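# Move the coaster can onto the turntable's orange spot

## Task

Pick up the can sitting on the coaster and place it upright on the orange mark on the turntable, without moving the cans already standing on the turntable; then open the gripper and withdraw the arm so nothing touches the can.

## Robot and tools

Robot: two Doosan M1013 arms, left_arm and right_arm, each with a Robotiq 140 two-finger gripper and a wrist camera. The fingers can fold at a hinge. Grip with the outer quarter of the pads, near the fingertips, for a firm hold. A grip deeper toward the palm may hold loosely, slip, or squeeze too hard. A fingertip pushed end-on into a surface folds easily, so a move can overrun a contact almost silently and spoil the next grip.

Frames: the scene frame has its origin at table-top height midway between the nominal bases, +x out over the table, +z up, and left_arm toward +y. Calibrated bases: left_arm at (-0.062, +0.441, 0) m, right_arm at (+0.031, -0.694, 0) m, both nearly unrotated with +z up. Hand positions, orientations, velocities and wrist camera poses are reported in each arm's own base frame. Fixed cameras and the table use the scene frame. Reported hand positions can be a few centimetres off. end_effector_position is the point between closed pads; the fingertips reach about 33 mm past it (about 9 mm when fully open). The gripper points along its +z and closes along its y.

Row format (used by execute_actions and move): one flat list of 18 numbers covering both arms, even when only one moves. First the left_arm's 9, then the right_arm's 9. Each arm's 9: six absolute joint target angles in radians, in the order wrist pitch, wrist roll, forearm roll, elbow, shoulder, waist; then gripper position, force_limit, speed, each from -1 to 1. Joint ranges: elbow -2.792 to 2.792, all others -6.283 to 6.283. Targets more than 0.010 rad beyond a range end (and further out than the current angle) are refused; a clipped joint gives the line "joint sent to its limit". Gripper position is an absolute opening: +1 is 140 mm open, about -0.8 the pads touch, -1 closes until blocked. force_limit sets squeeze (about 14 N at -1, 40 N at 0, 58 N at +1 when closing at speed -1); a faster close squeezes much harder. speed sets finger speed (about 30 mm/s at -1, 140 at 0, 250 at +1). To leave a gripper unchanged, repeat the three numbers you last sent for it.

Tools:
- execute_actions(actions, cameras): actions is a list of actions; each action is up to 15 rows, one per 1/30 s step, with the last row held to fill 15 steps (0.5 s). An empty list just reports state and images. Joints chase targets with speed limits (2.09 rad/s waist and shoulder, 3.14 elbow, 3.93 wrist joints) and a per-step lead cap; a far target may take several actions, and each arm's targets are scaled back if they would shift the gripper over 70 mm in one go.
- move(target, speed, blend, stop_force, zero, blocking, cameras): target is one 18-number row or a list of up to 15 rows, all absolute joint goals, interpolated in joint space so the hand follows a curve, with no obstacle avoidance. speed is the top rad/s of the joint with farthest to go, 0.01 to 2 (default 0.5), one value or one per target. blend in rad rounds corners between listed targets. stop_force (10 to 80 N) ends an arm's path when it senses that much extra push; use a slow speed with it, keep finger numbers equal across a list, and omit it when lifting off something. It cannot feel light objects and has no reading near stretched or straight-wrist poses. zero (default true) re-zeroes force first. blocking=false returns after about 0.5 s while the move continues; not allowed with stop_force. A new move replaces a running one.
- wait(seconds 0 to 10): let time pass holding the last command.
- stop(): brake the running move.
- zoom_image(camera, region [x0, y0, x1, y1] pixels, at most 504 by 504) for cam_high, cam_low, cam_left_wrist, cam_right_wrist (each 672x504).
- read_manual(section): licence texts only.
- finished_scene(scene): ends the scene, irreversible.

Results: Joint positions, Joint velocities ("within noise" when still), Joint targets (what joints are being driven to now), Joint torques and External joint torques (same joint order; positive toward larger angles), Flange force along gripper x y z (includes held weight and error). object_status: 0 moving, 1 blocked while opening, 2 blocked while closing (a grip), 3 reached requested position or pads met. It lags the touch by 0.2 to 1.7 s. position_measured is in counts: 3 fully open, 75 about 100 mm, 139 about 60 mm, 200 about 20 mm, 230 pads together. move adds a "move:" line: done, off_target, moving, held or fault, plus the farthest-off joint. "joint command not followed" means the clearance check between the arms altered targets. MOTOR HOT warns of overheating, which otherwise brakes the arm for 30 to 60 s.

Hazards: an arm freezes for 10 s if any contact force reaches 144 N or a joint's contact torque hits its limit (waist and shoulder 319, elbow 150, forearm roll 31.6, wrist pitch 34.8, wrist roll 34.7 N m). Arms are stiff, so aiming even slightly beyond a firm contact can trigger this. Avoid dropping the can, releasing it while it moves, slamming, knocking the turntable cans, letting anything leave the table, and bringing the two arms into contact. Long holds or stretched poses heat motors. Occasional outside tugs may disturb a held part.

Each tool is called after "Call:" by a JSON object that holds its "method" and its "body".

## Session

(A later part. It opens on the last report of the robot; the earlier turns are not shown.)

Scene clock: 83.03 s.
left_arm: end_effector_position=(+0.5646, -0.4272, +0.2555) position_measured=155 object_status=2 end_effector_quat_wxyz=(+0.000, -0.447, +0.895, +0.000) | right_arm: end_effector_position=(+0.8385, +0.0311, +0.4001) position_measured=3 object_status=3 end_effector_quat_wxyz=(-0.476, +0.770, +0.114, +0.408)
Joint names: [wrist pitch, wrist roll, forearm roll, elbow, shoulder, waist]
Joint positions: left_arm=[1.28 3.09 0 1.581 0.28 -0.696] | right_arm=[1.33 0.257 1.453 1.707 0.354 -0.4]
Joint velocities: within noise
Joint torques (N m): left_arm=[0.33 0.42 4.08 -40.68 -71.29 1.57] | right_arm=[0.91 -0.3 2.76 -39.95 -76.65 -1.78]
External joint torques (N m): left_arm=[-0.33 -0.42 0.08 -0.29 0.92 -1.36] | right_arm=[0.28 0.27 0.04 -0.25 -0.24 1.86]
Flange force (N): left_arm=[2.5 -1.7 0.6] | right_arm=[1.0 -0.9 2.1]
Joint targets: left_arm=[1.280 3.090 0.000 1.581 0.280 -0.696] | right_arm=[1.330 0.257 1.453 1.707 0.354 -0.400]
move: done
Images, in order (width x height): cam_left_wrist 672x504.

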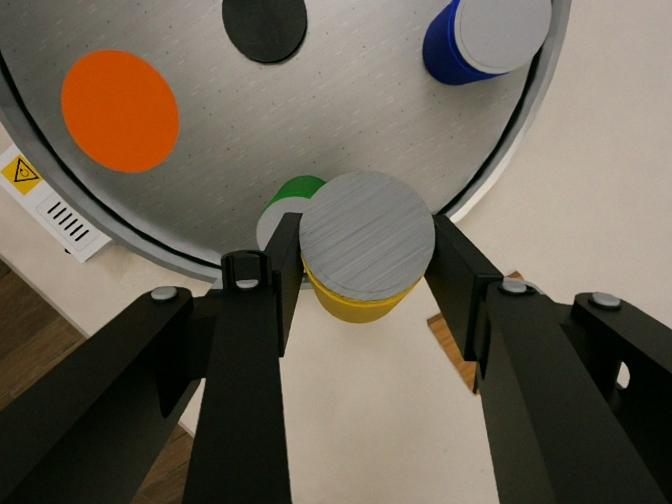

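Call:
{"method": "wait", "body": {"seconds": 8.17, "cameras": []}}

Call:
{"method": "move", "body": {"target": [[1.1955,3.09,0,1.6909,0.2552,-0.7350,-1,0,-1,1.33,0.257,1.453,1.707,0.354,-0.4,1,1,1],[1.1084,3.09,0,1.7745,0.2587,-0.7781,-1,0,-1,1.33,0.257,1.453,1.707,0.354,-0.4,1,1,1],[1.0755,3.09,0,1.8063,0.2598,-0.8172,-1,0,-1,1.33,0.257,1.453,1.707,0.354,-0.4,1,1,1],[1.0702,3.09,0,1.8123,0.2591,-0.8477,-1,0,-1,1.33,0.257,1.453,1.707,0.354,-0.4,1,1,1],[1.0725,3.09,0,1.8028,0.2663,-0.8975,-1,0,-1,1.33,0.257,1.453,1.707,0.354,-0.4,1,1,1]], "speed": [0.31,0.294,0.165,0.171,0.168], "blend": [0.02,0.02,0.015,0.015,0], "blocking": false, "cameras": []}}

Call:
{"method": "wait", "body": {"seconds": 0.633, "cameras": ["cam_left_wrist"]}}

Call:
{"method": "move", "body": {"target": [[1.0725,3.09,0,1.8028,0.2663,-0.8975,1,0,1,1.33,0.257,1.453,1.707,0.354,-0.4,1,1,1],[1.2914,3.09,0,1.6236,0.2266,-0.9562,1,0,1,1.33,0.257,1.453,1.707,0.354,-0.4,1,1,1],[1.4778,3.09,0,1.5055,0.1582,-0.9562,1,0,1,1.33,0.257,1.453,1.707,0.354,-0.4,1,1,1]], "speed": [0.171,0.5,0.5], "blend": [0.015,0.03,0], "blocking": false, "cameras": ["cam_left_wrist"]}}

Call:
{"method": "wait", "body": {"seconds": 2}}

Scene clock: 93.10 s.
left_arm: end_effector_position=(+0.5647, -0.4271, +0.2555) position_measured=155 object_status=2 end_effector_quat_wxyz=(+0.000, -0.447, +0.895, +0.000) | right_arm: end_effector_position=(+0.8385, +0.0311, +0.4001) position_measured=3 object_status=3 end_effector_quat_wxyz=(-0.476, +0.770, +0.114, +0.408)
Joint names: [wrist pitch, wrist roll, forearm roll, elbow, shoulder, waist]
Joint positions: left_arm=[1.28 3.09 0 1.581 0.281 -0.696] | right_arm=[1.33 0.257 1.453 1.707 0.354 -0.4]
Joint velocities: within noise
Joint torques (N m): left_arm=[0.35 0.37 4.09 -40.87 -71.1 1.01] | right_arm=[0.85 -0.26 2.78 -39.81 -76.56 -1.43]
External joint torques (N m): left_arm=[-0.36 -0.37 0.05 0.1 1.31 -1] | right_arm=[0.34 0.23 0.04 -0.57 -0.44 1.45]
Flange force (N): left_arm=[1.9 -1.5 1.3] | right_arm=[1.5 -0.8 1.5]
Joint targets: left_arm=[1.280 3.090 0.000 1.581 0.280 -0.696] | right_arm=[1.330 0.257 1.453 1.707 0.354 -0.400]
Tool commands: left_gripper/position=-1.0 left_gripper/force_limit=+0.0 left_gripper/speed=-1.0 right_gripper/position=+1.0 right_gripper/force_limit=+1.0 right_gripper/speed=+1.0
wait: 8.20 s; at rest from the start
No camera images: "cameras" was empty.

Scene clock: 93.60 s.
left_arm: end_effector_position=(+0.5200, -0.4303, +0.2071) position_measured=155 object_status=2 end_effector_quat_wxyz=(+0.000, -0.426, +0.905, +0.000) end_effector_velocity=(-0.103, -0.031, -0.144) end_effector_angular_velocity=(-0.001, -0.001, -0.137) | right_arm: end_effector_position=(+0.8385, +0.0311, +0.4001) position_measured=3 object_status=3 end_effector_quat_wxyz=(-0.476, +0.770, +0.114, +0.408)
Joint names: [wrist pitch, wrist roll, forearm roll, elbow, shoulder, waist]
Joint positions: left_arm=[1.18 3.09 0 1.705 0.256 -0.742] | right_arm=[1.33 0.257 1.453 1.707 0.354 -0.4]
Joint velocities: left_arm=[-0.281 0 0 0.282 -0.002 -0.137] | right_arm=[within noise]
Joint torques (N m): left_arm=[-0.25 0.31 3.85 -39.55 -63.71 -2.7] | right_arm=[0.85 -0.27 2.83 -39.62 -76.48 -1.64]
External joint torques (N m): left_arm=[0.2 -0.31 0.09 0.42 1.11 1.37] | right_arm=[0.35 0.24 -0.03 -0.63 -0.73 1.74]
Flange force (N): left_arm=[-1.6 -1.0 0.8] | right_arm=[1.6 -1.3 1.7]
Joint targets: left_arm=[1.164 3.090 0.000 1.721 0.256 -0.751] | right_arm=[1.330 0.257 1.453 1.707 0.354 -0.400]
Tool commands: left_gripper/position=-1.0 left_gripper/force_limit=+0.0 left_gripper/speed=-1.0 right_gripper/position=+1.0 right_gripper/force_limit=+1.0 right_gripper/speed=+1.0
move: running; path passed 1 of 5 targets; blend cut to 0.0196 rad at target 2; left_arm: the waist is farthest, 0.155 rad from its target
No camera images: "cameras" was empty.

Scene clock: 94.23 s.
left_arm: end_effector_position=(+0.4591, -0.4614, +0.1517) position_measured=155 object_status=2 end_effector_quat_wxyz=(+0.000, -0.381, +0.925, +0.000) end_effector_velocity=(-0.080, -0.075, -0.008) end_effector_angular_velocity=(-0.003, -0.003, -0.169) | right_arm: end_effector_position=(+0.8385, +0.0311, +0.4001) position_measured=3 object_status=3 end_effector_quat_wxyz=(-0.476, +0.770, +0.114, +0.408)
Joint names: [wrist pitch, wrist roll, forearm roll, elbow, shoulder, waist]
Joint positions: left_arm=[1.072 3.09 0 1.81 0.26 -0.841] | right_arm=[1.33 0.257 1.453 1.707 0.354 -0.4]
Joint velocities: left_arm=[-0.021 0 0 0.017 0 -0.169] | right_arm=[within noise]
Joint torques (N m): left_arm=[0.08 0.38 3.93 -37.37 -66.44 1.58] | right_arm=[0.86 -0.39 2.83 -39.89 -76.72 -1.52]
External joint torques (N m): left_arm=[-0.12 -0.38 -0.01 -1.18 0.59 -1.2] | right_arm=[0.33 0.35 -0.04 -0.23 0 1.62]
Flange force (N): left_arm=[2.4 -2.9 -0.5] | right_arm=[1.3 -0.5 1.8]
Joint targets: left_arm=[1.071 3.090 0.000 1.811 0.260 -0.851] | right_arm=[1.330 0.257 1.453 1.707 0.354 -0.400]
Tool commands: left_gripper/position=-1.0 left_gripper/force_limit=+0.0 left_gripper/speed=-1.0 right_gripper/position=+1.0 right_gripper/force_limit=+1.0 right_gripper/speed=+1.0
earlier move: running; path passed 3 of 5 targets; blend cut to 0.0196 rad at target 2; left_arm: the waist is farthest, 0.057 rad from its target
wait: 0.63 s; no rest
Images, in order (width x height): cam_left_wrist 672x504.

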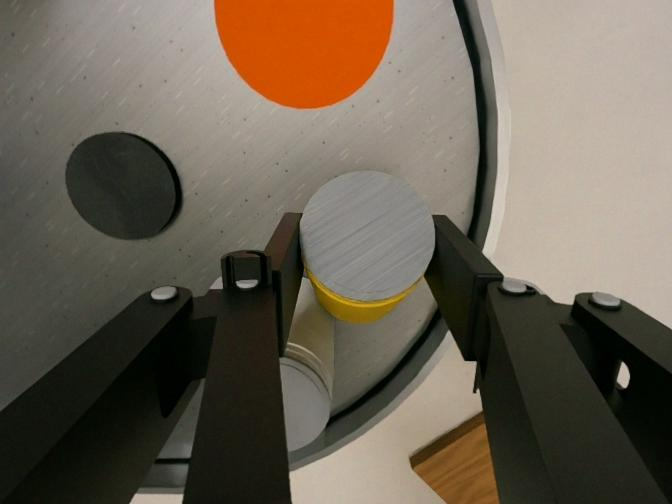

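Scene clock: 94.73 s.
left_arm: end_effector_position=(+0.4349, -0.4899, +0.1510) position_measured=5 object_status=0 end_effector_quat_wxyz=(+0.000, -0.355, +0.935, +0.000) | right_arm: end_effector_position=(+0.8385, +0.0311, +0.4001) position_measured=3 object_status=3 end_effector_quat_wxyz=(-0.476, +0.770, +0.114, +0.408)
Joint names: [wrist pitch, wrist roll, forearm roll, elbow, shoulder, waist]
Joint positions: left_arm=[1.072 3.09 0 1.803 0.266 -0.897] | right_arm=[1.33 0.257 1.453 1.707 0.354 -0.4]
Joint velocities: within noise
Joint torques (N m): left_arm=[0.32 0.41 3.67 -36.37 -65.11 0.67] | right_arm=[0.87 -0.31 2.8 -39.94 -76.84 -1.89]
External joint torques (N m): left_arm=[-0.32 -0.41 0.13 -0.99 -0.08 -0.67] | right_arm=[0.32 0.27 -0.01 -0.14 0.11 1.94]
Flange force (N): left_arm=[1.7 -1.6 -0.5] | right_arm=[1.0 -0.5 2.3]
Joint targets: left_arm=[1.073 3.090 0.000 1.803 0.266 -0.898] | right_arm=[1.330 0.257 1.453 1.707 0.354 -0.400]
Tool commands: left_gripper/position=+1.0 left_gripper/force_limit=+0.0 left_gripper/speed=+1.0 right_gripper/position=+1.0 right_gripper/force_limit=+1.0 right_gripper/speed=+1.0
earlier move: replaced; path passed 3 of 5 targets; blend cut to 0.0196 rad at target 2
move: running; path passed 1 of 3 targets; blend cut to 0 rad at target 1; left_arm: the wrist pitch is farthest, 0.405 rad from its target
Images, in order (width x height): cam_left_wrist 672x504.

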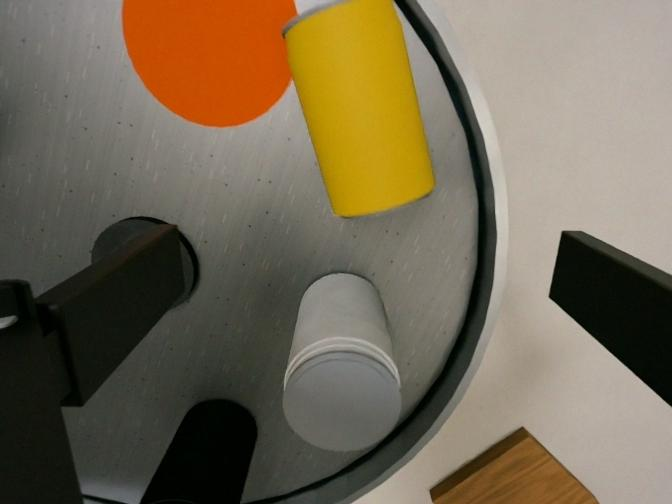

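Scene clock: 96.17 s.
left_arm: end_effector_position=(+0.4055, -0.5147, +0.3803) position_measured=3 object_status=3 end_effector_quat_wxyz=(+0.000, -0.327, +0.945, +0.000) | right_arm: end_effector_position=(+0.8385, +0.0311, +0.4001) position_measured=3 object_status=3 end_effector_quat_wxyz=(-0.476, +0.770, +0.114, +0.408)
Joint names: [wrist pitch, wrist roll, forearm roll, elbow, shoulder, waist]
Joint positions: left_arm=[1.478 3.09 0 1.506 0.158 -0.956] | right_arm=[1.33 0.257 1.453 1.707 0.354 -0.4]
Joint velocities: within noise
Joint torques (N m): left_arm=[0.31 0.3 4.22 -41.08 -59.43 0.95] | right_arm=[0.87 -0.32 2.75 -39.82 -76.46 -1.41]
External joint torques (N m): left_arm=[-0.32 -0.3 0.1 -1.39 0.5 -0.97] | right_arm=[0.33 0.28 0.05 -0.29 -0.51 1.52]
Flange force (N): left_arm=[1.9 -3.2 -1.6] | right_arm=[1.0 -1.2 1.5]
Joint targets: left_arm=[1.478 3.090 0.000 1.505 0.158 -0.956] | right_arm=[1.330 0.257 1.453 1.707 0.354 -0.400]
Tool commands: left_gripper/position=+1.0 left_gripper/force_limit=+0.0 left_gripper/speed=+1.0 right_gripper/position=+1.0 right_gripper/force_limit=+1.0 right_gripper/speed=+1.0
earlier move: done; blend cut to 0 rad at target 1
wait: 1.43 of 2 s (the move ended)

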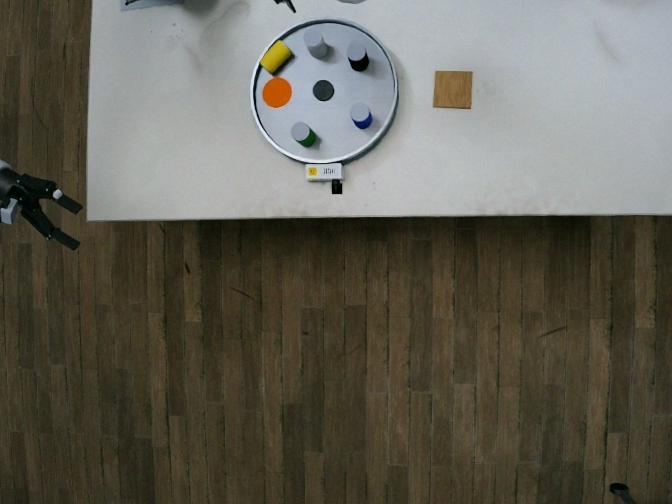

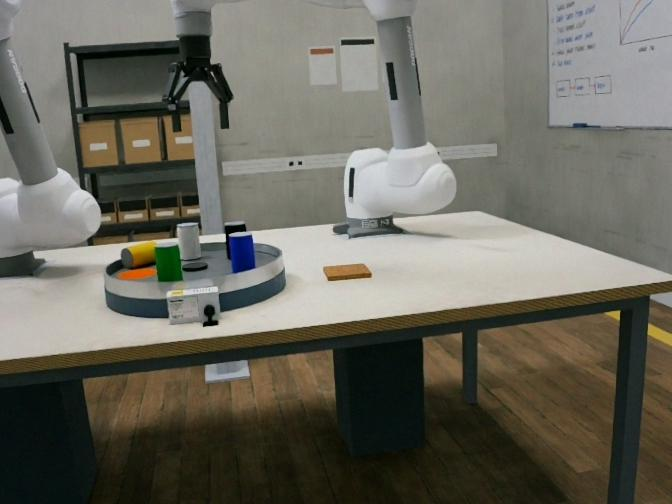

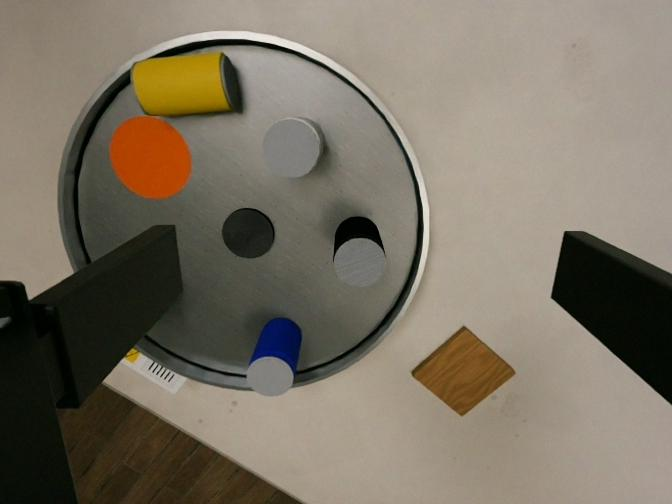

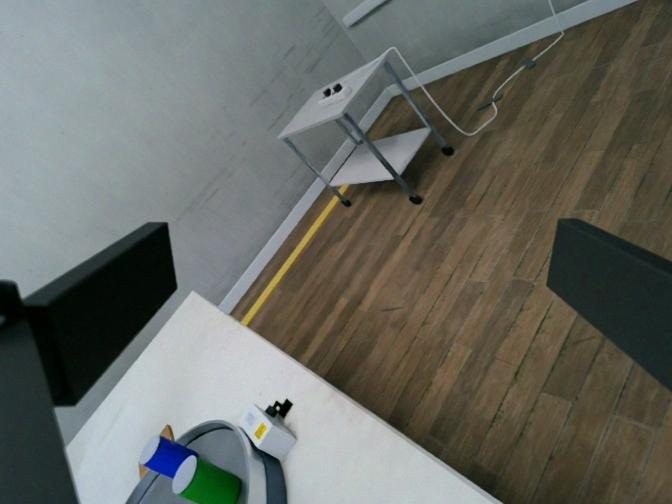

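Call:
{"method": "zoom_image", "body": {"camera": "cam_left_wrist", "region": [40, 10, 440, 310]}}

Call:
{"method": "zoom_image", "body": {"camera": "cam_low", "region": [80, 200, 300, 340]}}

Scaled by 1.260 from the camera's 672x504 image, which has a finer 960x720 frame.

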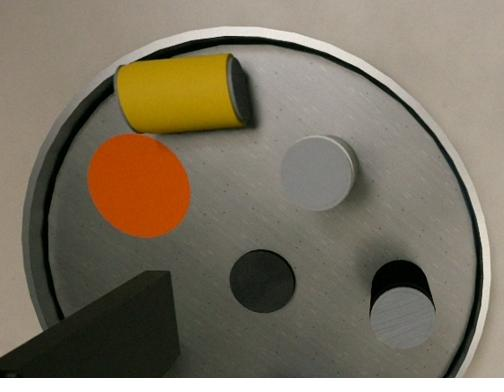

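Scaled by 2.291 from the camera's 672x504 image, which has a finer 960x720 frame.

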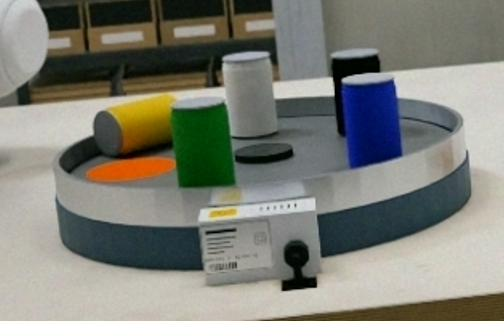

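Call:
{"method": "wait", "body": {"seconds": 1.2, "cameras": ["cam_left_wrist"]}}

Call:
{"method": "zoom_image", "body": {"camera": "cam_left_wrist", "region": [40, 10, 500, 440]}}

Call:
{"method": "wait", "body": {"seconds": 1.8, "cameras": ["cam_left_wrist"]}}

Call:
{"method": "zoom_image", "body": {"camera": "cam_left_wrist", "region": [40, 10, 500, 440]}}

Call:
{"method": "wait", "body": {"seconds": 1.8, "cameras": ["cam_left_wrist"]}}

Call:
{"method": "zoom_image", "body": {"camera": "cam_left_wrist", "region": [40, 10, 500, 440]}}

Scene clock: 102.10 s.
left_arm: end_effector_position=(+0.4055, -0.5147, +0.3804) position_measured=3 object_status=3 end_effector_quat_wxyz=(+0.000, -0.327, +0.945, +0.000) | right_arm: end_effector_position=(+0.8385, +0.0311, +0.4001) position_measured=3 object_status=3 end_effector_quat_wxyz=(-0.476, +0.770, +0.114, +0.408)
Joint names: [wrist pitch, wrist roll, forearm roll, elbow, shoulder, waist]
Joint positions: left_arm=[1.478 3.09 0 1.505 0.158 -0.956] | right_arm=[1.33 0.257 1.453 1.707 0.354 -0.4]
Joint velocities: within noise
Joint torques (N m): left_arm=[0.35 0.4 4.25 -41.47 -58.69 0.55] | right_arm=[0.87 -0.36 2.85 -39.66 -76.79 -1.41]
External joint torques (N m): left_arm=[-0.36 -0.4 0.06 -1 -0.4 -0.54] | right_arm=[0.32 0.33 -0.05 -0.56 -0.11 1.44]
Flange force (N): left_arm=[1.4 -1.1 -1.0] | right_arm=[1.9 -0.3 1.6]
Joint targets: left_arm=[1.478 3.090 0.000 1.505 0.158 -0.956] | right_arm=[1.330 0.257 1.453 1.707 0.354 -0.400]
Tool commands: left_gripper/position=+1.0 left_gripper/force_limit=+0.0 left_gripper/speed=+1.0 right_gripper/position=+1.0 right_gripper/force_limit=+1.0 right_gripper/speed=+1.0
wait: 1.20 s; at rest from the start
Images, in order (width x height): cam_left_wrist 672x504.

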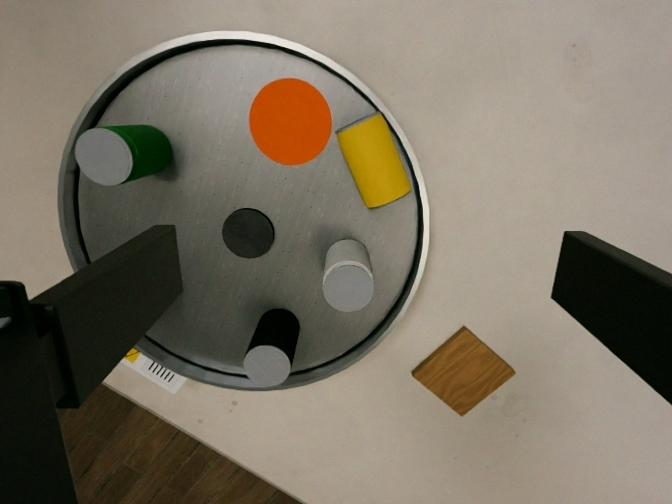

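Scaled by 1.096 from the camera's 672x504 image, which has a finer 960x720 frame.

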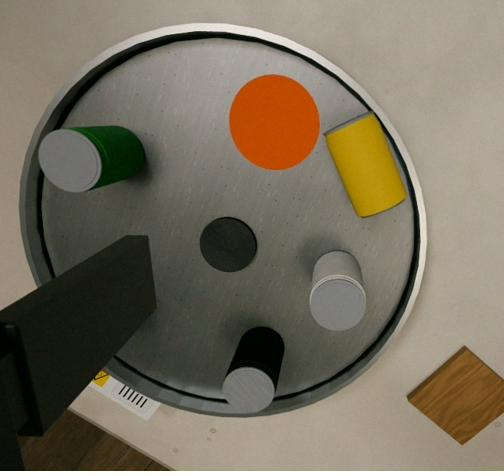

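Scene clock: 103.90 s.
left_arm: end_effector_position=(+0.4055, -0.5147, +0.3804) position_measured=3 object_status=3 end_effector_quat_wxyz=(+0.000, -0.327, +0.945, +0.000) | right_arm: end_effector_position=(+0.8385, +0.0311, +0.4001) position_measured=3 object_status=3 end_effector_quat_wxyz=(-0.476, +0.770, +0.114, +0.408)
Joint names: [wrist pitch, wrist roll, forearm roll, elbow, shoulder, waist]
Joint positions: left_arm=[1.478 3.09 0 1.506 0.158 -0.956] | right_arm=[1.33 0.257 1.453 1.707 0.354 -0.4]
Joint velocities: within noise
Joint torques (N m): left_arm=[0.27 0.33 4.24 -41.33 -58.94 0.41] | right_arm=[0.81 -0.32 2.8 -39.65 -76.64 -1.48]
External joint torques (N m): left_arm=[-0.28 -0.33 0.08 -1.26 -0.28 -0.42] | right_arm=[0.38 0.29 -0.02 -0.31 0.36 1.49]
Flange force (N): left_arm=[1.1 -1.8 -1.6] | right_arm=[1.5 0.2 1.8]
Joint targets: left_arm=[1.478 3.090 0.000 1.505 0.158 -0.956] | right_arm=[1.330 0.257 1.453 1.707 0.354 -0.400]
Tool commands: left_gripper/position=+1.0 left_gripper/force_limit=+0.0 left_gripper/speed=+1.0 right_gripper/position=+1.0 right_gripper/force_limit=+1.0 right_gripper/speed=+1.0
wait: 1.80 s; at rest by 0.17 s
Images, in order (width x height): cam_left_wrist 672x504.

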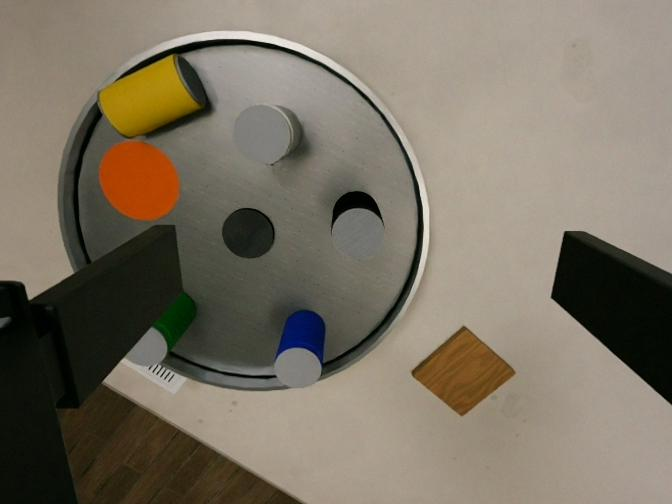

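Scaled by 1.096 from the camera's 672x504 image, which has a finer 960x720 frame.

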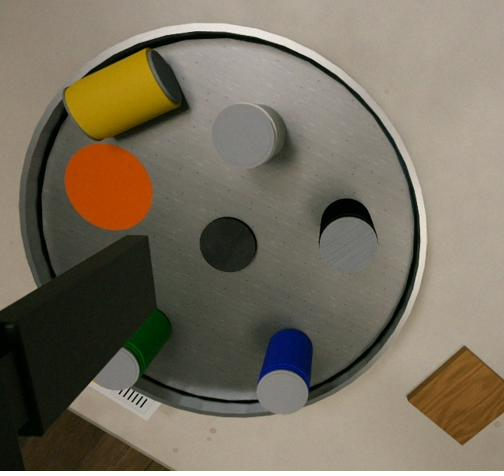

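Scene clock: 105.70 s.
left_arm: end_effector_position=(+0.4055, -0.5147, +0.3804) position_measured=3 object_status=3 end_effector_quat_wxyz=(+0.000, -0.327, +0.945, +0.000) | right_arm: end_effector_position=(+0.8385, +0.0311, +0.4001) position_measured=3 object_status=3 end_effector_quat_wxyz=(-0.476, +0.770, +0.114, +0.408)
Joint names: [wrist pitch, wrist roll, forearm roll, elbow, shoulder, waist]
Joint positions: left_arm=[1.478 3.09 0 1.506 0.158 -0.956] | right_arm=[1.33 0.257 1.453 1.707 0.354 -0.4]
Joint velocities: within noise
Joint torques (N m): left_arm=[0.28 0.39 4.17 -41.32 -58.81 0.81] | right_arm=[0.89 -0.36 2.77 -39.9 -76.74 -1.29]
External joint torques (N m): left_arm=[-0.3 -0.39 0.15 -1.2 -0.24 -0.81] | right_arm=[0.31 0.33 0.04 -0.47 -0.7 1.41]
Flange force (N): left_arm=[1.8 -1.7 -1.5] | right_arm=[1.4 -1.3 1.3]
Joint targets: left_arm=[1.478 3.090 0.000 1.505 0.158 -0.956] | right_arm=[1.330 0.257 1.453 1.707 0.354 -0.400]
Tool commands: left_gripper/position=+1.0 left_gripper/force_limit=+0.0 left_gripper/speed=+1.0 right_gripper/position=+1.0 right_gripper/force_limit=+1.0 right_gripper/speed=+1.0
wait: 1.80 s; at rest by 0.17 s
Images, in order (width x height): cam_left_wrist 672x504.

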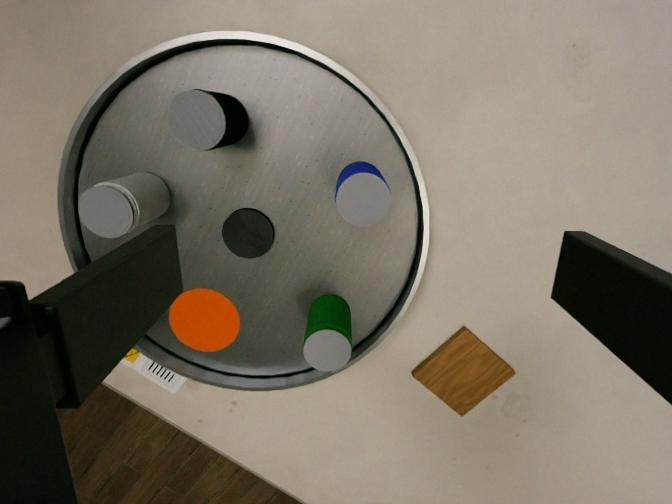

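Scaled by 1.096 from the camera's 672x504 image, which has a finer 960x720 frame.

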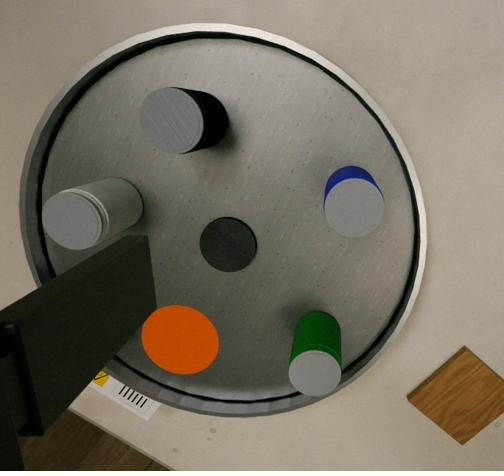

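Call:
{"method": "move", "body": {"target": [1.4523,2.8261,0,1.4884,0.2010,-0.6446,0.55,0,1,1.33,0.257,1.453,1.707,0.354,-0.4,1,1,1], "speed": 0.5, "cameras": []}}

Call:
{"method": "move", "body": {"target": [1.4523,2.8261,0,1.4884,0.2010,-0.6446,0.55,0,1,1.33,0.317,1.453,1.707,0.354,-0.4,1,1,1], "speed": 0.01, "blocking": false, "cameras": ["cam_left_wrist"]}}

Call:
{"method": "wait", "body": {"seconds": 10, "cameras": ["cam_left_wrist"]}}

Scene clock: 120.17 s.
left_arm: end_effector_position=(+0.5633, -0.3804, +0.3614) position_measured=59 object_status=3 end_effector_quat_wxyz=(+0.000, -0.582, +0.813, +0.000) | right_arm: end_effector_position=(+0.8385, +0.0311, +0.4001) position_measured=3 object_status=3 end_effector_quat_wxyz=(-0.476, +0.770, +0.114, +0.408)
Joint names: [wrist pitch, wrist roll, forearm roll, elbow, shoulder, waist]
Joint positions: left_arm=[1.452 2.826 0 1.488 0.201 -0.645] | right_arm=[1.33 0.257 1.453 1.707 0.354 -0.4]
Joint velocities: within noise
Joint torques (N m): left_arm=[0.32 0.39 4.26 -41.18 -63.38 1.06] | right_arm=[0.9 -0.31 2.81 -39.77 -77.02 -2.12]
External joint torques (N m): left_arm=[-0.34 -0.39 0.05 -1.26 -0.2 -1.02] | right_arm=[0.29 0.28 0 -0.47 0.15 2.12]
Flange force (N): left_arm=[2.5 -1.3 -1.4] | right_arm=[1.7 -0.3 2.7]
Joint targets: left_arm=[1.452 2.826 0.000 1.488 0.201 -0.645] | right_arm=[1.330 0.257 1.453 1.707 0.354 -0.400]
move: done
No camera images: "cameras" was empty.

Scene clock: 120.67 s.
left_arm: end_effector_position=(+0.5633, -0.3803, +0.3614) position_measured=59 object_status=3 end_effector_quat_wxyz=(+0.000, -0.582, +0.813, +0.000) | right_arm: end_effector_position=(+0.8385, +0.0311, +0.4001) position_measured=3 object_status=3 end_effector_quat_wxyz=(-0.477, +0.771, +0.112, +0.407) end_effector_velocity=(-0.001, +0.000, +0.000) end_effector_angular_velocity=(+0.006, +0.009, -0.002)
Joint names: [wrist pitch, wrist roll, forearm roll, elbow, shoulder, waist]
Joint positions: left_arm=[1.452 2.826 0 1.488 0.201 -0.645] | right_arm=[1.33 0.261 1.453 1.707 0.354 -0.4]
Joint velocities: left_arm=[within noise] | right_arm=[0.001 0.01 0 0.001 0 0]
Joint torques (N m): left_arm=[0.32 0.35 4.19 -41.13 -63.46 0.92] | right_arm=[0.89 -0.29 2.75 -39.71 -76.94 -1.56]
External joint torques (N m): left_arm=[-0.34 -0.35 0.11 -1.27 -0.02 -1.02] | right_arm=[0.28 0.26 0.05 -0.32 0.89 1.48]
Flange force (N): left_arm=[2.5 -1.6 -1.4] | right_arm=[1.6 1.0 2.2]
Joint targets: left_arm=[1.452 2.826 0.000 1.488 0.201 -0.645] | right_arm=[1.330 0.262 1.453 1.707 0.354 -0.400]
Tool commands: left_gripper/position=+0.55 left_gripper/force_limit=+0.0 left_gripper/speed=+1.0 right_gripper/position=+1.0 right_gripper/force_limit=+1.0 right_gripper/speed=+1.0
move: running; right_arm: the wrist roll is farthest, 0.056 rad from its target
Images, in order (width x height): cam_left_wrist 672x504.

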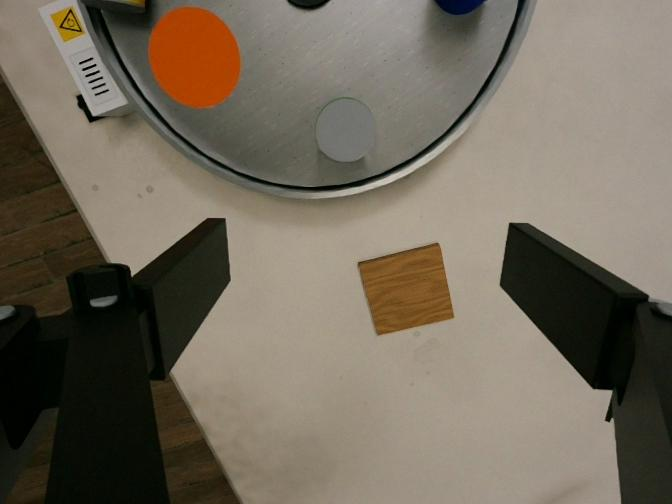

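Scene clock: 126.40 s.
left_arm: end_effector_position=(+0.5633, -0.3803, +0.3613) position_measured=59 object_status=3 end_effector_quat_wxyz=(+0.000, -0.582, +0.813, +0.000) | right_arm: end_effector_position=(+0.8385, +0.0311, +0.4001) position_measured=3 object_status=3 end_effector_quat_wxyz=(-0.489, +0.773, +0.091, +0.394)
Joint names: [wrist pitch, wrist roll, forearm roll, elbow, shoulder, waist]
Joint positions: left_arm=[1.452 2.826 0 1.488 0.201 -0.645] | right_arm=[1.33 0.317 1.453 1.707 0.354 -0.4]
Joint velocities: within noise
Joint torques (N m): left_arm=[0.29 0.33 4.23 -41.29 -63.52 0.71] | right_arm=[0.85 -0.31 2.81 -39.75 -76.38 -1.58]
External joint torques (N m): left_arm=[-0.32 -0.33 0.08 -1.16 0.01 -0.66] | right_arm=[0.35 0.28 0 -0.54 -0.67 1.66]
Flange force (N): left_arm=[2.0 -1.7 -1.3] | right_arm=[1.4 -1.3 1.6]
Joint targets: left_arm=[1.452 2.826 0.000 1.488 0.201 -0.645] | right_arm=[1.330 0.317 1.453 1.707 0.354 -0.400]
Tool commands: left_gripper/position=+0.55 left_gripper/force_limit=+0.0 left_gripper/speed=+1.0 right_gripper/position=+1.0 right_gripper/force_limit=+1.0 right_gripper/speed=+1.0
earlier move: done
wait: 5.73 of 10 s (the move ended)
Images, in order (width x height): cam_left_wrist 672x504.

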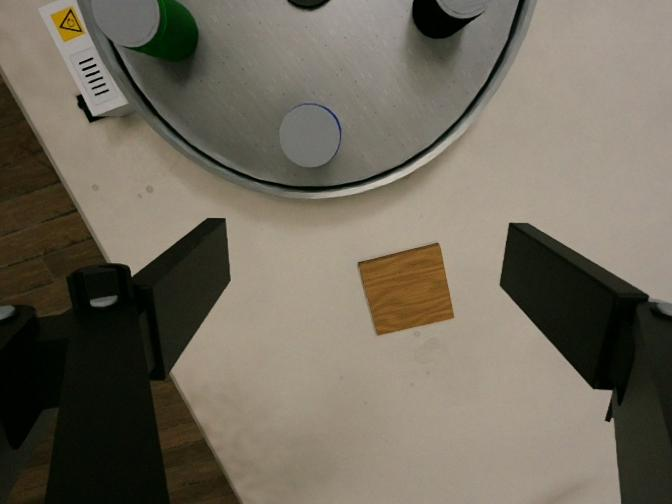

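Call:
{"method": "move", "body": {"target": [1.4523,2.8261,0,1.4884,0.2010,-0.6446,0.55,0,1,1.33,0.257,1.453,1.707,0.354,-0.4,1,1,1], "speed": 0.01, "blocking": false, "cameras": []}}

Scene clock: 127.60 s.
left_arm: end_effector_position=(+0.5633, -0.3803, +0.3613) position_measured=59 object_status=3 end_effector_quat_wxyz=(+0.000, -0.582, +0.813, +0.000) | right_arm: end_effector_position=(+0.8385, +0.0311, +0.4001) position_measured=3 object_status=3 end_effector_quat_wxyz=(-0.488, +0.773, +0.093, +0.395) end_effector_velocity=(+0.000, +0.000, -0.001) end_effector_angular_velocity=(-0.004, -0.007, +0.003)
Joint names: [wrist pitch, wrist roll, forearm roll, elbow, shoulder, waist]
Joint positions: left_arm=[1.452 2.826 0 1.488 0.201 -0.645] | right_arm=[1.33 0.312 1.453 1.707 0.354 -0.4]
Joint velocities: left_arm=[within noise] | right_arm=[0.002 -0.01 0 0 0.002 0]
Joint torques (N m): left_arm=[0.34 0.36 4.24 -41.18 -64.09 1.18] | right_arm=[0.89 -0.29 2.78 -39.82 -76.75 -1.43]
External joint torques (N m): left_arm=[-0.36 -0.36 0.06 -1.22 0.63 -1.17] | right_arm=[0.28 0.26 0.01 -0.15 0.84 1.36]
Flange force (N): left_arm=[3.0 -2.5 -1.2] | right_arm=[1.3 0.7 1.9]
Joint targets: left_arm=[1.452 2.826 0.000 1.488 0.201 -0.645] | right_arm=[1.330 0.312 1.453 1.707 0.354 -0.400]
Tool commands: left_gripper/position=+0.55 left_gripper/force_limit=+0.0 left_gripper/speed=+1.0 right_gripper/position=+1.0 right_gripper/force_limit=+1.0 right_gripper/speed=+1.0
move: running; right_arm: the wrist roll is farthest, 0.055 rad from its target
No camera images: "cameras" was empty.

Call:
{"method": "wait", "body": {"seconds": 10, "cameras": []}}

Call:
{"method": "wait", "body": {"seconds": 4.15, "cameras": []}}

Call:
{"method": "move", "body": {"target": [[1.3636,2.4856,0,1.6215,0.1565,-0.6850,0.55,0,1,1.33,0.257,1.453,1.707,0.354,-0.4,1,1,1],[1.2257,2.1236,0,1.7569,0.1590,-0.7470,0.55,0,1,1.33,0.257,1.453,1.707,0.354,-0.4,1,1,1],[1.1400,1.8734,0,1.8212,0.1804,-0.7973,0.55,0,1,1.33,0.257,1.453,1.707,0.354,-0.4,1,1,1],[1.1307,1.6200,0,1.8326,0.1784,-0.8507,0.55,0,1,1.33,0.257,1.453,1.707,0.354,-0.4,1,1,1],[1.1327,1.3672,0,1.8245,0.1844,-0.9034,0.55,0,1,1.33,0.257,1.453,1.707,0.354,-0.4,1,1,1],[1.1389,1.1191,0,1.8011,0.2017,-0.9515,0.55,0,1,1.33,0.257,1.453,1.707,0.354,-0.4,1,1,1],[1.3285,0.7624,0,1.6442,0.1689,-1.0082,0.55,0,1,1.33,0.257,1.453,1.707,0.354,-0.4,1,1,1]], "speed": [0.959,1.02,1.057,1.071,1.068,1.048,1.005], "blend": [0.08,0.08,0.08,0.08,0.08,0.08,0], "blocking": false, "cameras": []}}

Call:
{"method": "wait", "body": {"seconds": 0.5, "cameras": ["cam_left_wrist"]}}

Call:
{"method": "wait", "body": {"seconds": 0.2, "cameras": ["cam_left_wrist"]}}

Call:
{"method": "wait", "body": {"seconds": 0.2, "cameras": ["cam_left_wrist"]}}

Call:
{"method": "wait", "body": {"seconds": 0.2, "cameras": ["cam_left_wrist"]}}

Call:
{"method": "wait", "body": {"seconds": 1.2, "cameras": []}}

Scene clock: 133.33 s.
left_arm: end_effector_position=(+0.5633, -0.3803, +0.3613) position_measured=59 object_status=3 end_effector_quat_wxyz=(+0.000, -0.582, +0.813, +0.000) | right_arm: end_effector_position=(+0.8385, +0.0311, +0.4001) position_measured=3 object_status=3 end_effector_quat_wxyz=(-0.476, +0.770, +0.114, +0.408)
Joint names: [wrist pitch, wrist roll, forearm roll, elbow, shoulder, waist]
Joint positions: left_arm=[1.452 2.826 0 1.488 0.201 -0.645] | right_arm=[1.33 0.257 1.453 1.707 0.354 -0.4]
Joint velocities: within noise
Joint torques (N m): left_arm=[0.28 0.37 4.19 -41.28 -63.22 0.66] | right_arm=[0.87 -0.26 2.77 -39.88 -76.37 -1.67]
External joint torques (N m): left_arm=[-0.31 -0.37 0.11 -1.04 0.01 -0.72] | right_arm=[0.32 0.23 0.02 -0.19 -0.3 1.7]
Flange force (N): left_arm=[2.0 -1.4 -1.1] | right_arm=[0.8 -1.0 1.8]
Joint targets: left_arm=[1.452 2.826 0.000 1.488 0.201 -0.645] | right_arm=[1.330 0.257 1.453 1.707 0.354 -0.400]
Tool commands: left_gripper/position=+0.55 left_gripper/force_limit=+0.0 left_gripper/speed=+1.0 right_gripper/position=+1.0 right_gripper/force_limit=+1.0 right_gripper/speed=+1.0
earlier move: done
wait: 4.43 of 10 s (the move ended)
No camera images: "cameras" was empty.

Scene clock: 137.50 s.
left_arm: end_effector_position=(+0.5633, -0.3803, +0.3613) position_measured=59 object_status=3 end_effector_quat_wxyz=(+0.000, -0.582, +0.813, +0.000) | right_arm: end_effector_position=(+0.8385, +0.0311, +0.4001) position_measured=3 object_status=3 end_effector_quat_wxyz=(-0.476, +0.770, +0.114, +0.408)
Joint names: [wrist pitch, wrist roll, forearm roll, elbow, shoulder, waist]
Joint positions: left_arm=[1.452 2.826 0 1.488 0.201 -0.645] | right_arm=[1.33 0.257 1.453 1.707 0.354 -0.4]
Joint velocities: within noise
Joint torques (N m): left_arm=[0.32 0.39 4.25 -41.23 -63.25 0.68] | right_arm=[0.83 -0.33 2.87 -39.74 -76.74 -1.88]
External joint torques (N m): left_arm=[-0.34 -0.39 0.05 -1.16 -0.19 -0.67] | right_arm=[0.36 0.3 -0.07 -0.36 0.15 1.86]
Flange force (N): left_arm=[2.0 -1.3 -1.3] | right_arm=[1.5 -0.3 2.2]
Joint targets: left_arm=[1.452 2.826 0.000 1.488 0.201 -0.645] | right_arm=[1.330 0.257 1.453 1.707 0.354 -0.400]
Tool commands: left_gripper/position=+0.55 left_gripper/force_limit=+0.0 left_gripper/speed=+1.0 right_gripper/position=+1.0 right_gripper/force_limit=+1.0 right_gripper/speed=+1.0
wait: 4.17 s; at rest by 0.17 s
No camera images: "cameras" was empty.

Scene clock: 138.00 s.
left_arm: end_effector_position=(+0.5250, -0.3816, +0.3208) position_measured=59 object_status=3 end_effector_quat_wxyz=(+0.000, +0.686, -0.728, +0.000) end_effector_velocity=(-0.112, -0.016, -0.147) end_effector_angular_velocity=(+0.000, +0.000, +0.818) | right_arm: end_effector_position=(+0.8385, +0.0311, +0.4001) position_measured=3 object_status=3 end_effector_quat_wxyz=(-0.476, +0.770, +0.114, +0.408)
Joint names: [wrist pitch, wrist roll, forearm roll, elbow, shoulder, waist]
Joint positions: left_arm=[1.371 2.519 0 1.608 0.162 -0.682] | right_arm=[1.33 0.257 1.453 1.707 0.354 -0.4]
Joint velocities: left_arm=[-0.283 -0.946 0 0.366 -0.083 -0.128] | right_arm=[within noise]
Joint torques (N m): left_arm=[0.48 0.18 3.96 -38.53 -52.35 0.96] | right_arm=[0.89 -0.36 2.79 -39.9 -76.45 -1.73]
External joint torques (N m): left_arm=[-0.59 -0.18 0.11 -1.97 -1.57 -2.53] | right_arm=[0.29 0.33 0.01 -0.21 0.11 1.67]
Flange force (N): left_arm=[4.0 1.6 -2.3] | right_arm=[1.2 -0.4 2.0]
Joint targets: left_arm=[1.346 2.441 0.000 1.638 0.157 -0.693] | right_arm=[1.330 0.257 1.453 1.707 0.354 -0.400]
Tool commands: left_gripper/position=+0.55 left_gripper/force_limit=+0.0 left_gripper/speed=+1.0 right_gripper/position=+1.0 right_gripper/force_limit=+1.0 right_gripper/speed=+1.0
move: running; path passed 0 of 7 targets; left_arm: the wrist roll is farthest, 1.756 rad from its target
No camera images: "cameras" was empty.

Scene clock: 138.50 s.
left_arm: end_effector_position=(+0.4717, -0.4080, +0.2231) position_measured=59 object_status=3 end_effector_quat_wxyz=(+0.000, +0.821, -0.571, +0.000) end_effector_velocity=(-0.100, -0.080, -0.193) end_effector_angular_velocity=(+0.002, +0.001, +0.824) | right_arm: end_effector_position=(+0.8385, +0.0311, +0.4001) position_measured=3 object_status=3 end_effector_quat_wxyz=(-0.476, +0.770, +0.114, +0.408)
Joint names: [wrist pitch, wrist roll, forearm roll, elbow, shoulder, waist]
Joint positions: left_arm=[1.189 2.017 0 1.784 0.168 -0.769] | right_arm=[1.33 0.257 1.453 1.707 0.354 -0.4]
Joint velocities: left_arm=[-0.354 -1.028 0 0.272 0.084 -0.205] | right_arm=[within noise]
Joint torques (N m): left_arm=[0.35 0.5 4 -39.49 -56.03 -1.7] | right_arm=[0.88 -0.29 2.82 -39.92 -76.71 -1.53]
External joint torques (N m): left_arm=[-0.41 -0.5 0.09 -0.61 -1.06 1.38] | right_arm=[0.31 0.26 -0.01 -0.35 -0.18 1.57]
Flange force (N): left_arm=[-1.2 -1.0 -0.6] | right_arm=[1.3 -0.7 1.7]
Joint targets: left_arm=[1.160 1.930 0.000 1.806 0.175 -0.786] | right_arm=[1.330 0.257 1.453 1.707 0.354 -0.400]
Tool commands: left_gripper/position=+0.55 left_gripper/force_limit=+0.0 left_gripper/speed=+1.0 right_gripper/position=+1.0 right_gripper/force_limit=+1.0 right_gripper/speed=+1.0
earlier move: running; path passed 2 of 7 targets; left_arm: the wrist roll is farthest, 1.255 rad from its target
wait: 0.50 s; no rest
Images, in order (width x height): cam_left_wrist 672x504.

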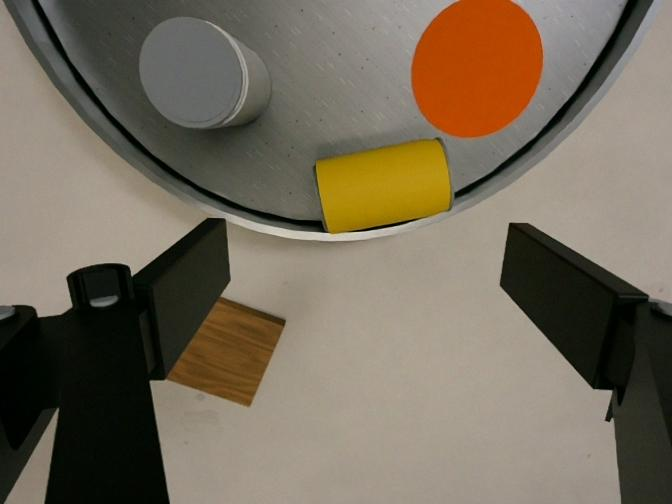

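Scene clock: 138.70 s.
left_arm: end_effector_position=(+0.4509, -0.4246, +0.1965) position_measured=59 object_status=3 end_effector_quat_wxyz=(+0.000, +0.866, -0.500, +0.000) end_effector_velocity=(-0.104, -0.088, -0.048) end_effector_angular_velocity=(-0.003, -0.003, +0.836) | right_arm: end_effector_position=(+0.8385, +0.0311, +0.4001) position_measured=3 object_status=3 end_effector_quat_wxyz=(-0.476, +0.770, +0.114, +0.408)
Joint names: [wrist pitch, wrist roll, forearm roll, elbow, shoulder, waist]
Joint positions: left_arm=[1.14 1.808 0 1.822 0.179 -0.811] | right_arm=[1.33 0.257 1.453 1.707 0.354 -0.4]
Joint velocities: left_arm=[-0.096 -1.056 0 0.085 0.008 -0.221] | right_arm=[within noise]
Joint torques (N m): left_arm=[0.11 0.31 4.18 -40.35 -63.65 2.15] | right_arm=[0.89 -0.32 2.76 -39.72 -76.71 -1.6]
External joint torques (N m): left_arm=[-0.16 -0.31 0.09 -1.53 0.22 -2.13] | right_arm=[0.3 0.29 0.05 -0.61 -0.39 1.66]
Flange force (N): left_arm=[3.9 3.0 -1.3] | right_arm=[1.7 -0.8 1.9]
Joint targets: left_arm=[1.134 1.719 0.000 1.828 0.179 -0.830] | right_arm=[1.330 0.257 1.453 1.707 0.354 -0.400]
Tool commands: left_gripper/position=+0.55 left_gripper/force_limit=+0.0 left_gripper/speed=+1.0 right_gripper/position=+1.0 right_gripper/force_limit=+1.0 right_gripper/speed=+1.0
earlier move: running; path passed 3 of 7 targets; left_arm: the wrist roll is farthest, 1.046 rad from its target
wait: 0.20 s; no rest
Images, in order (width x height): cam_left_wrist 672x504.

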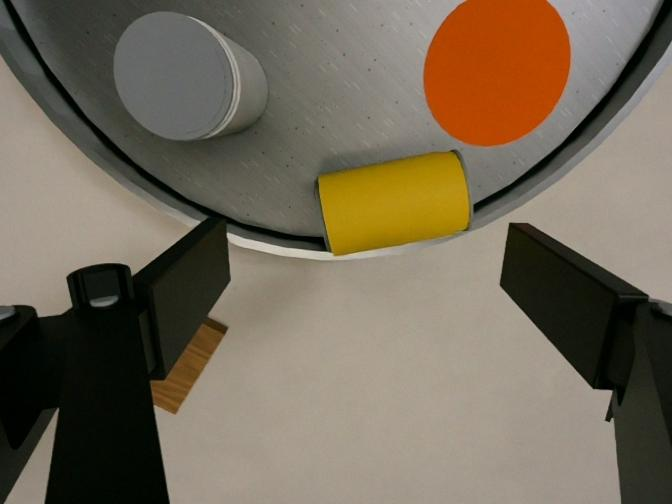

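Scene clock: 138.90 s.
left_arm: end_effector_position=(+0.4304, -0.4429, +0.1923) position_measured=59 object_status=3 end_effector_quat_wxyz=(+0.000, +0.905, -0.426, +0.000) end_effector_velocity=(-0.096, -0.099, +0.000) end_effector_angular_velocity=(-0.010, -0.008, +0.842) | right_arm: end_effector_position=(+0.8385, +0.0311, +0.4001) position_measured=3 object_status=3 end_effector_quat_wxyz=(-0.476, +0.770, +0.114, +0.408)
Joint names: [wrist pitch, wrist roll, forearm roll, elbow, shoulder, waist]
Joint positions: left_arm=[1.132 1.596 0 1.831 0.179 -0.856] | right_arm=[1.33 0.257 1.453 1.707 0.354 -0.4]
Joint velocities: left_arm=[-0.012 -1.065 0 0 -0.001 -0.223] | right_arm=[within noise]
Joint torques (N m): left_arm=[0.53 0.64 3.93 -38.38 -57.81 -0.09] | right_arm=[0.93 -0.34 2.79 -39.83 -76.55 -1.6]
External joint torques (N m): left_arm=[-0.63 -0.64 0.14 -1.39 -0.45 0.03] | right_arm=[0.25 0.31 -0.01 -0.12 0.42 1.62]
Flange force (N): left_arm=[1.7 0.9 -0.7] | right_arm=[1.1 0.0 2.1]
Joint targets: left_arm=[1.132 1.508 0.000 1.829 0.181 -0.874] | right_arm=[1.330 0.257 1.453 1.707 0.354 -0.400]
Tool commands: left_gripper/position=+0.55 left_gripper/force_limit=+0.0 left_gripper/speed=+1.0 right_gripper/position=+1.0 right_gripper/force_limit=+1.0 right_gripper/speed=+1.0
earlier move: running; path passed 4 of 7 targets; left_arm: the wrist roll is farthest, 0.834 rad from its target
wait: 0.20 s; no rest
Images, in order (width x height): cam_left_wrist 672x504.

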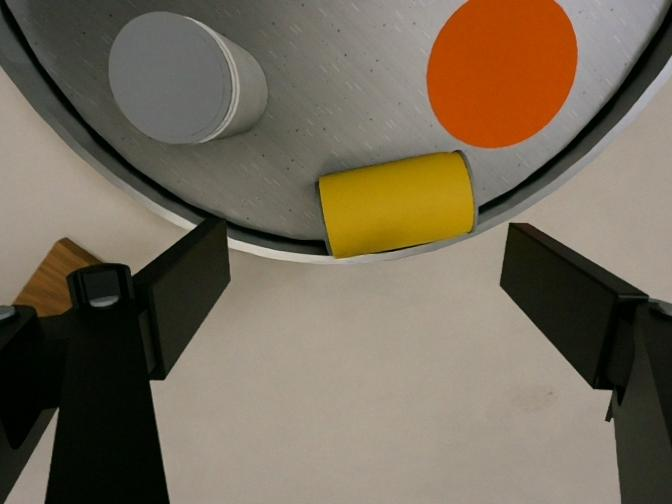

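Scene clock: 139.10 s.
left_arm: end_effector_position=(+0.4128, -0.4641, +0.1924) position_measured=59 object_status=3 end_effector_quat_wxyz=(+0.000, +0.937, -0.349, +0.000) end_effector_velocity=(-0.079, -0.112, +0.004) end_effector_angular_velocity=(+0.001, +0.001, +0.837) | right_arm: end_effector_position=(+0.8385, +0.0311, +0.4001) position_measured=3 object_status=3 end_effector_quat_wxyz=(-0.476, +0.770, +0.114, +0.408)
Joint names: [wrist pitch, wrist roll, forearm roll, elbow, shoulder, waist]
Joint positions: left_arm=[1.133 1.385 0 1.824 0.185 -0.899] | right_arm=[1.33 0.257 1.453 1.707 0.354 -0.4]
Joint velocities: left_arm=[0.018 -1.049 0 -0.062 0.045 -0.213] | right_arm=[within noise]
Joint torques (N m): left_arm=[0.18 0.21 3.86 -37.51 -59.09 0.06] | right_arm=[0.9 -0.3 2.72 -39.86 -76.6 -1.66]
External joint torques (N m): left_arm=[-0.27 -0.21 0.15 -1.49 1.94 -0.04] | right_arm=[0.28 0.27 0.08 -0.19 0.36 1.58]
Flange force (N): left_arm=[5.5 1.1 0.2] | right_arm=[1.1 0.0 2.0]
Joint targets: left_arm=[1.134 1.298 0.000 1.818 0.189 -0.917] | right_arm=[1.330 0.257 1.453 1.707 0.354 -0.400]
Tool commands: left_gripper/position=+0.55 left_gripper/force_limit=+0.0 left_gripper/speed=+1.0 right_gripper/position=+1.0 right_gripper/force_limit=+1.0 right_gripper/speed=+1.0
earlier move: running; path passed 4 of 7 targets; left_arm: the wrist roll is farthest, 0.622 rad from its target
wait: 0.20 s; no rest
Images, in order (width x height): cam_left_wrist 672x504.

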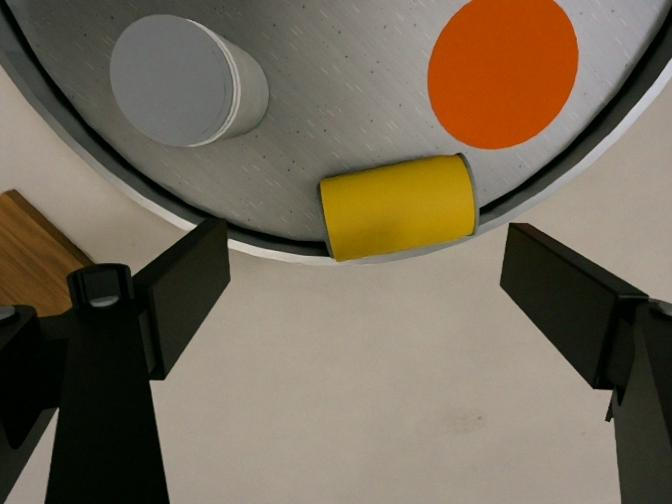

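Scene clock: 140.00 s.
left_arm: end_effector_position=(+0.3742, -0.5288, +0.2970) position_measured=59 object_status=3 end_effector_quat_wxyz=(+0.000, +0.995, -0.100, +0.000) | right_arm: end_effector_position=(+0.8385, +0.0311, +0.4001) position_measured=3 object_status=3 end_effector_quat_wxyz=(-0.476, +0.770, +0.114, +0.408)
Joint names: [wrist pitch, wrist roll, forearm roll, elbow, shoulder, waist]
Joint positions: left_arm=[1.328 0.762 0 1.644 0.169 -1.008] | right_arm=[1.33 0.257 1.453 1.707 0.354 -0.4]
Joint velocities: within noise
Joint torques (N m): left_arm=[0.29 0.37 4.22 -40.12 -58.71 0.7] | right_arm=[0.88 -0.31 2.75 -39.78 -77.03 -1.65]
External joint torques (N m): left_arm=[-0.32 -0.37 0.07 -1.37 -0.61 -0.71] | right_arm=[0.32 0.28 0.06 -0.5 -0.1 1.72]
Flange force (N): left_arm=[-0.1 2.2 -1.5] | right_arm=[1.6 -0.5 2.0]
Joint targets: left_arm=[1.329 0.762 0.000 1.644 0.169 -1.008] | right_arm=[1.330 0.257 1.453 1.707 0.354 -0.400]
Tool commands: left_gripper/position=+0.55 left_gripper/force_limit=+0.0 left_gripper/speed=+1.0 right_gripper/position=+1.0 right_gripper/force_limit=+1.0 right_gripper/speed=+1.0
earlier move: done
wait: 0.90 of 1.2 s (the move ended)
No camera images: "cameras" was empty.


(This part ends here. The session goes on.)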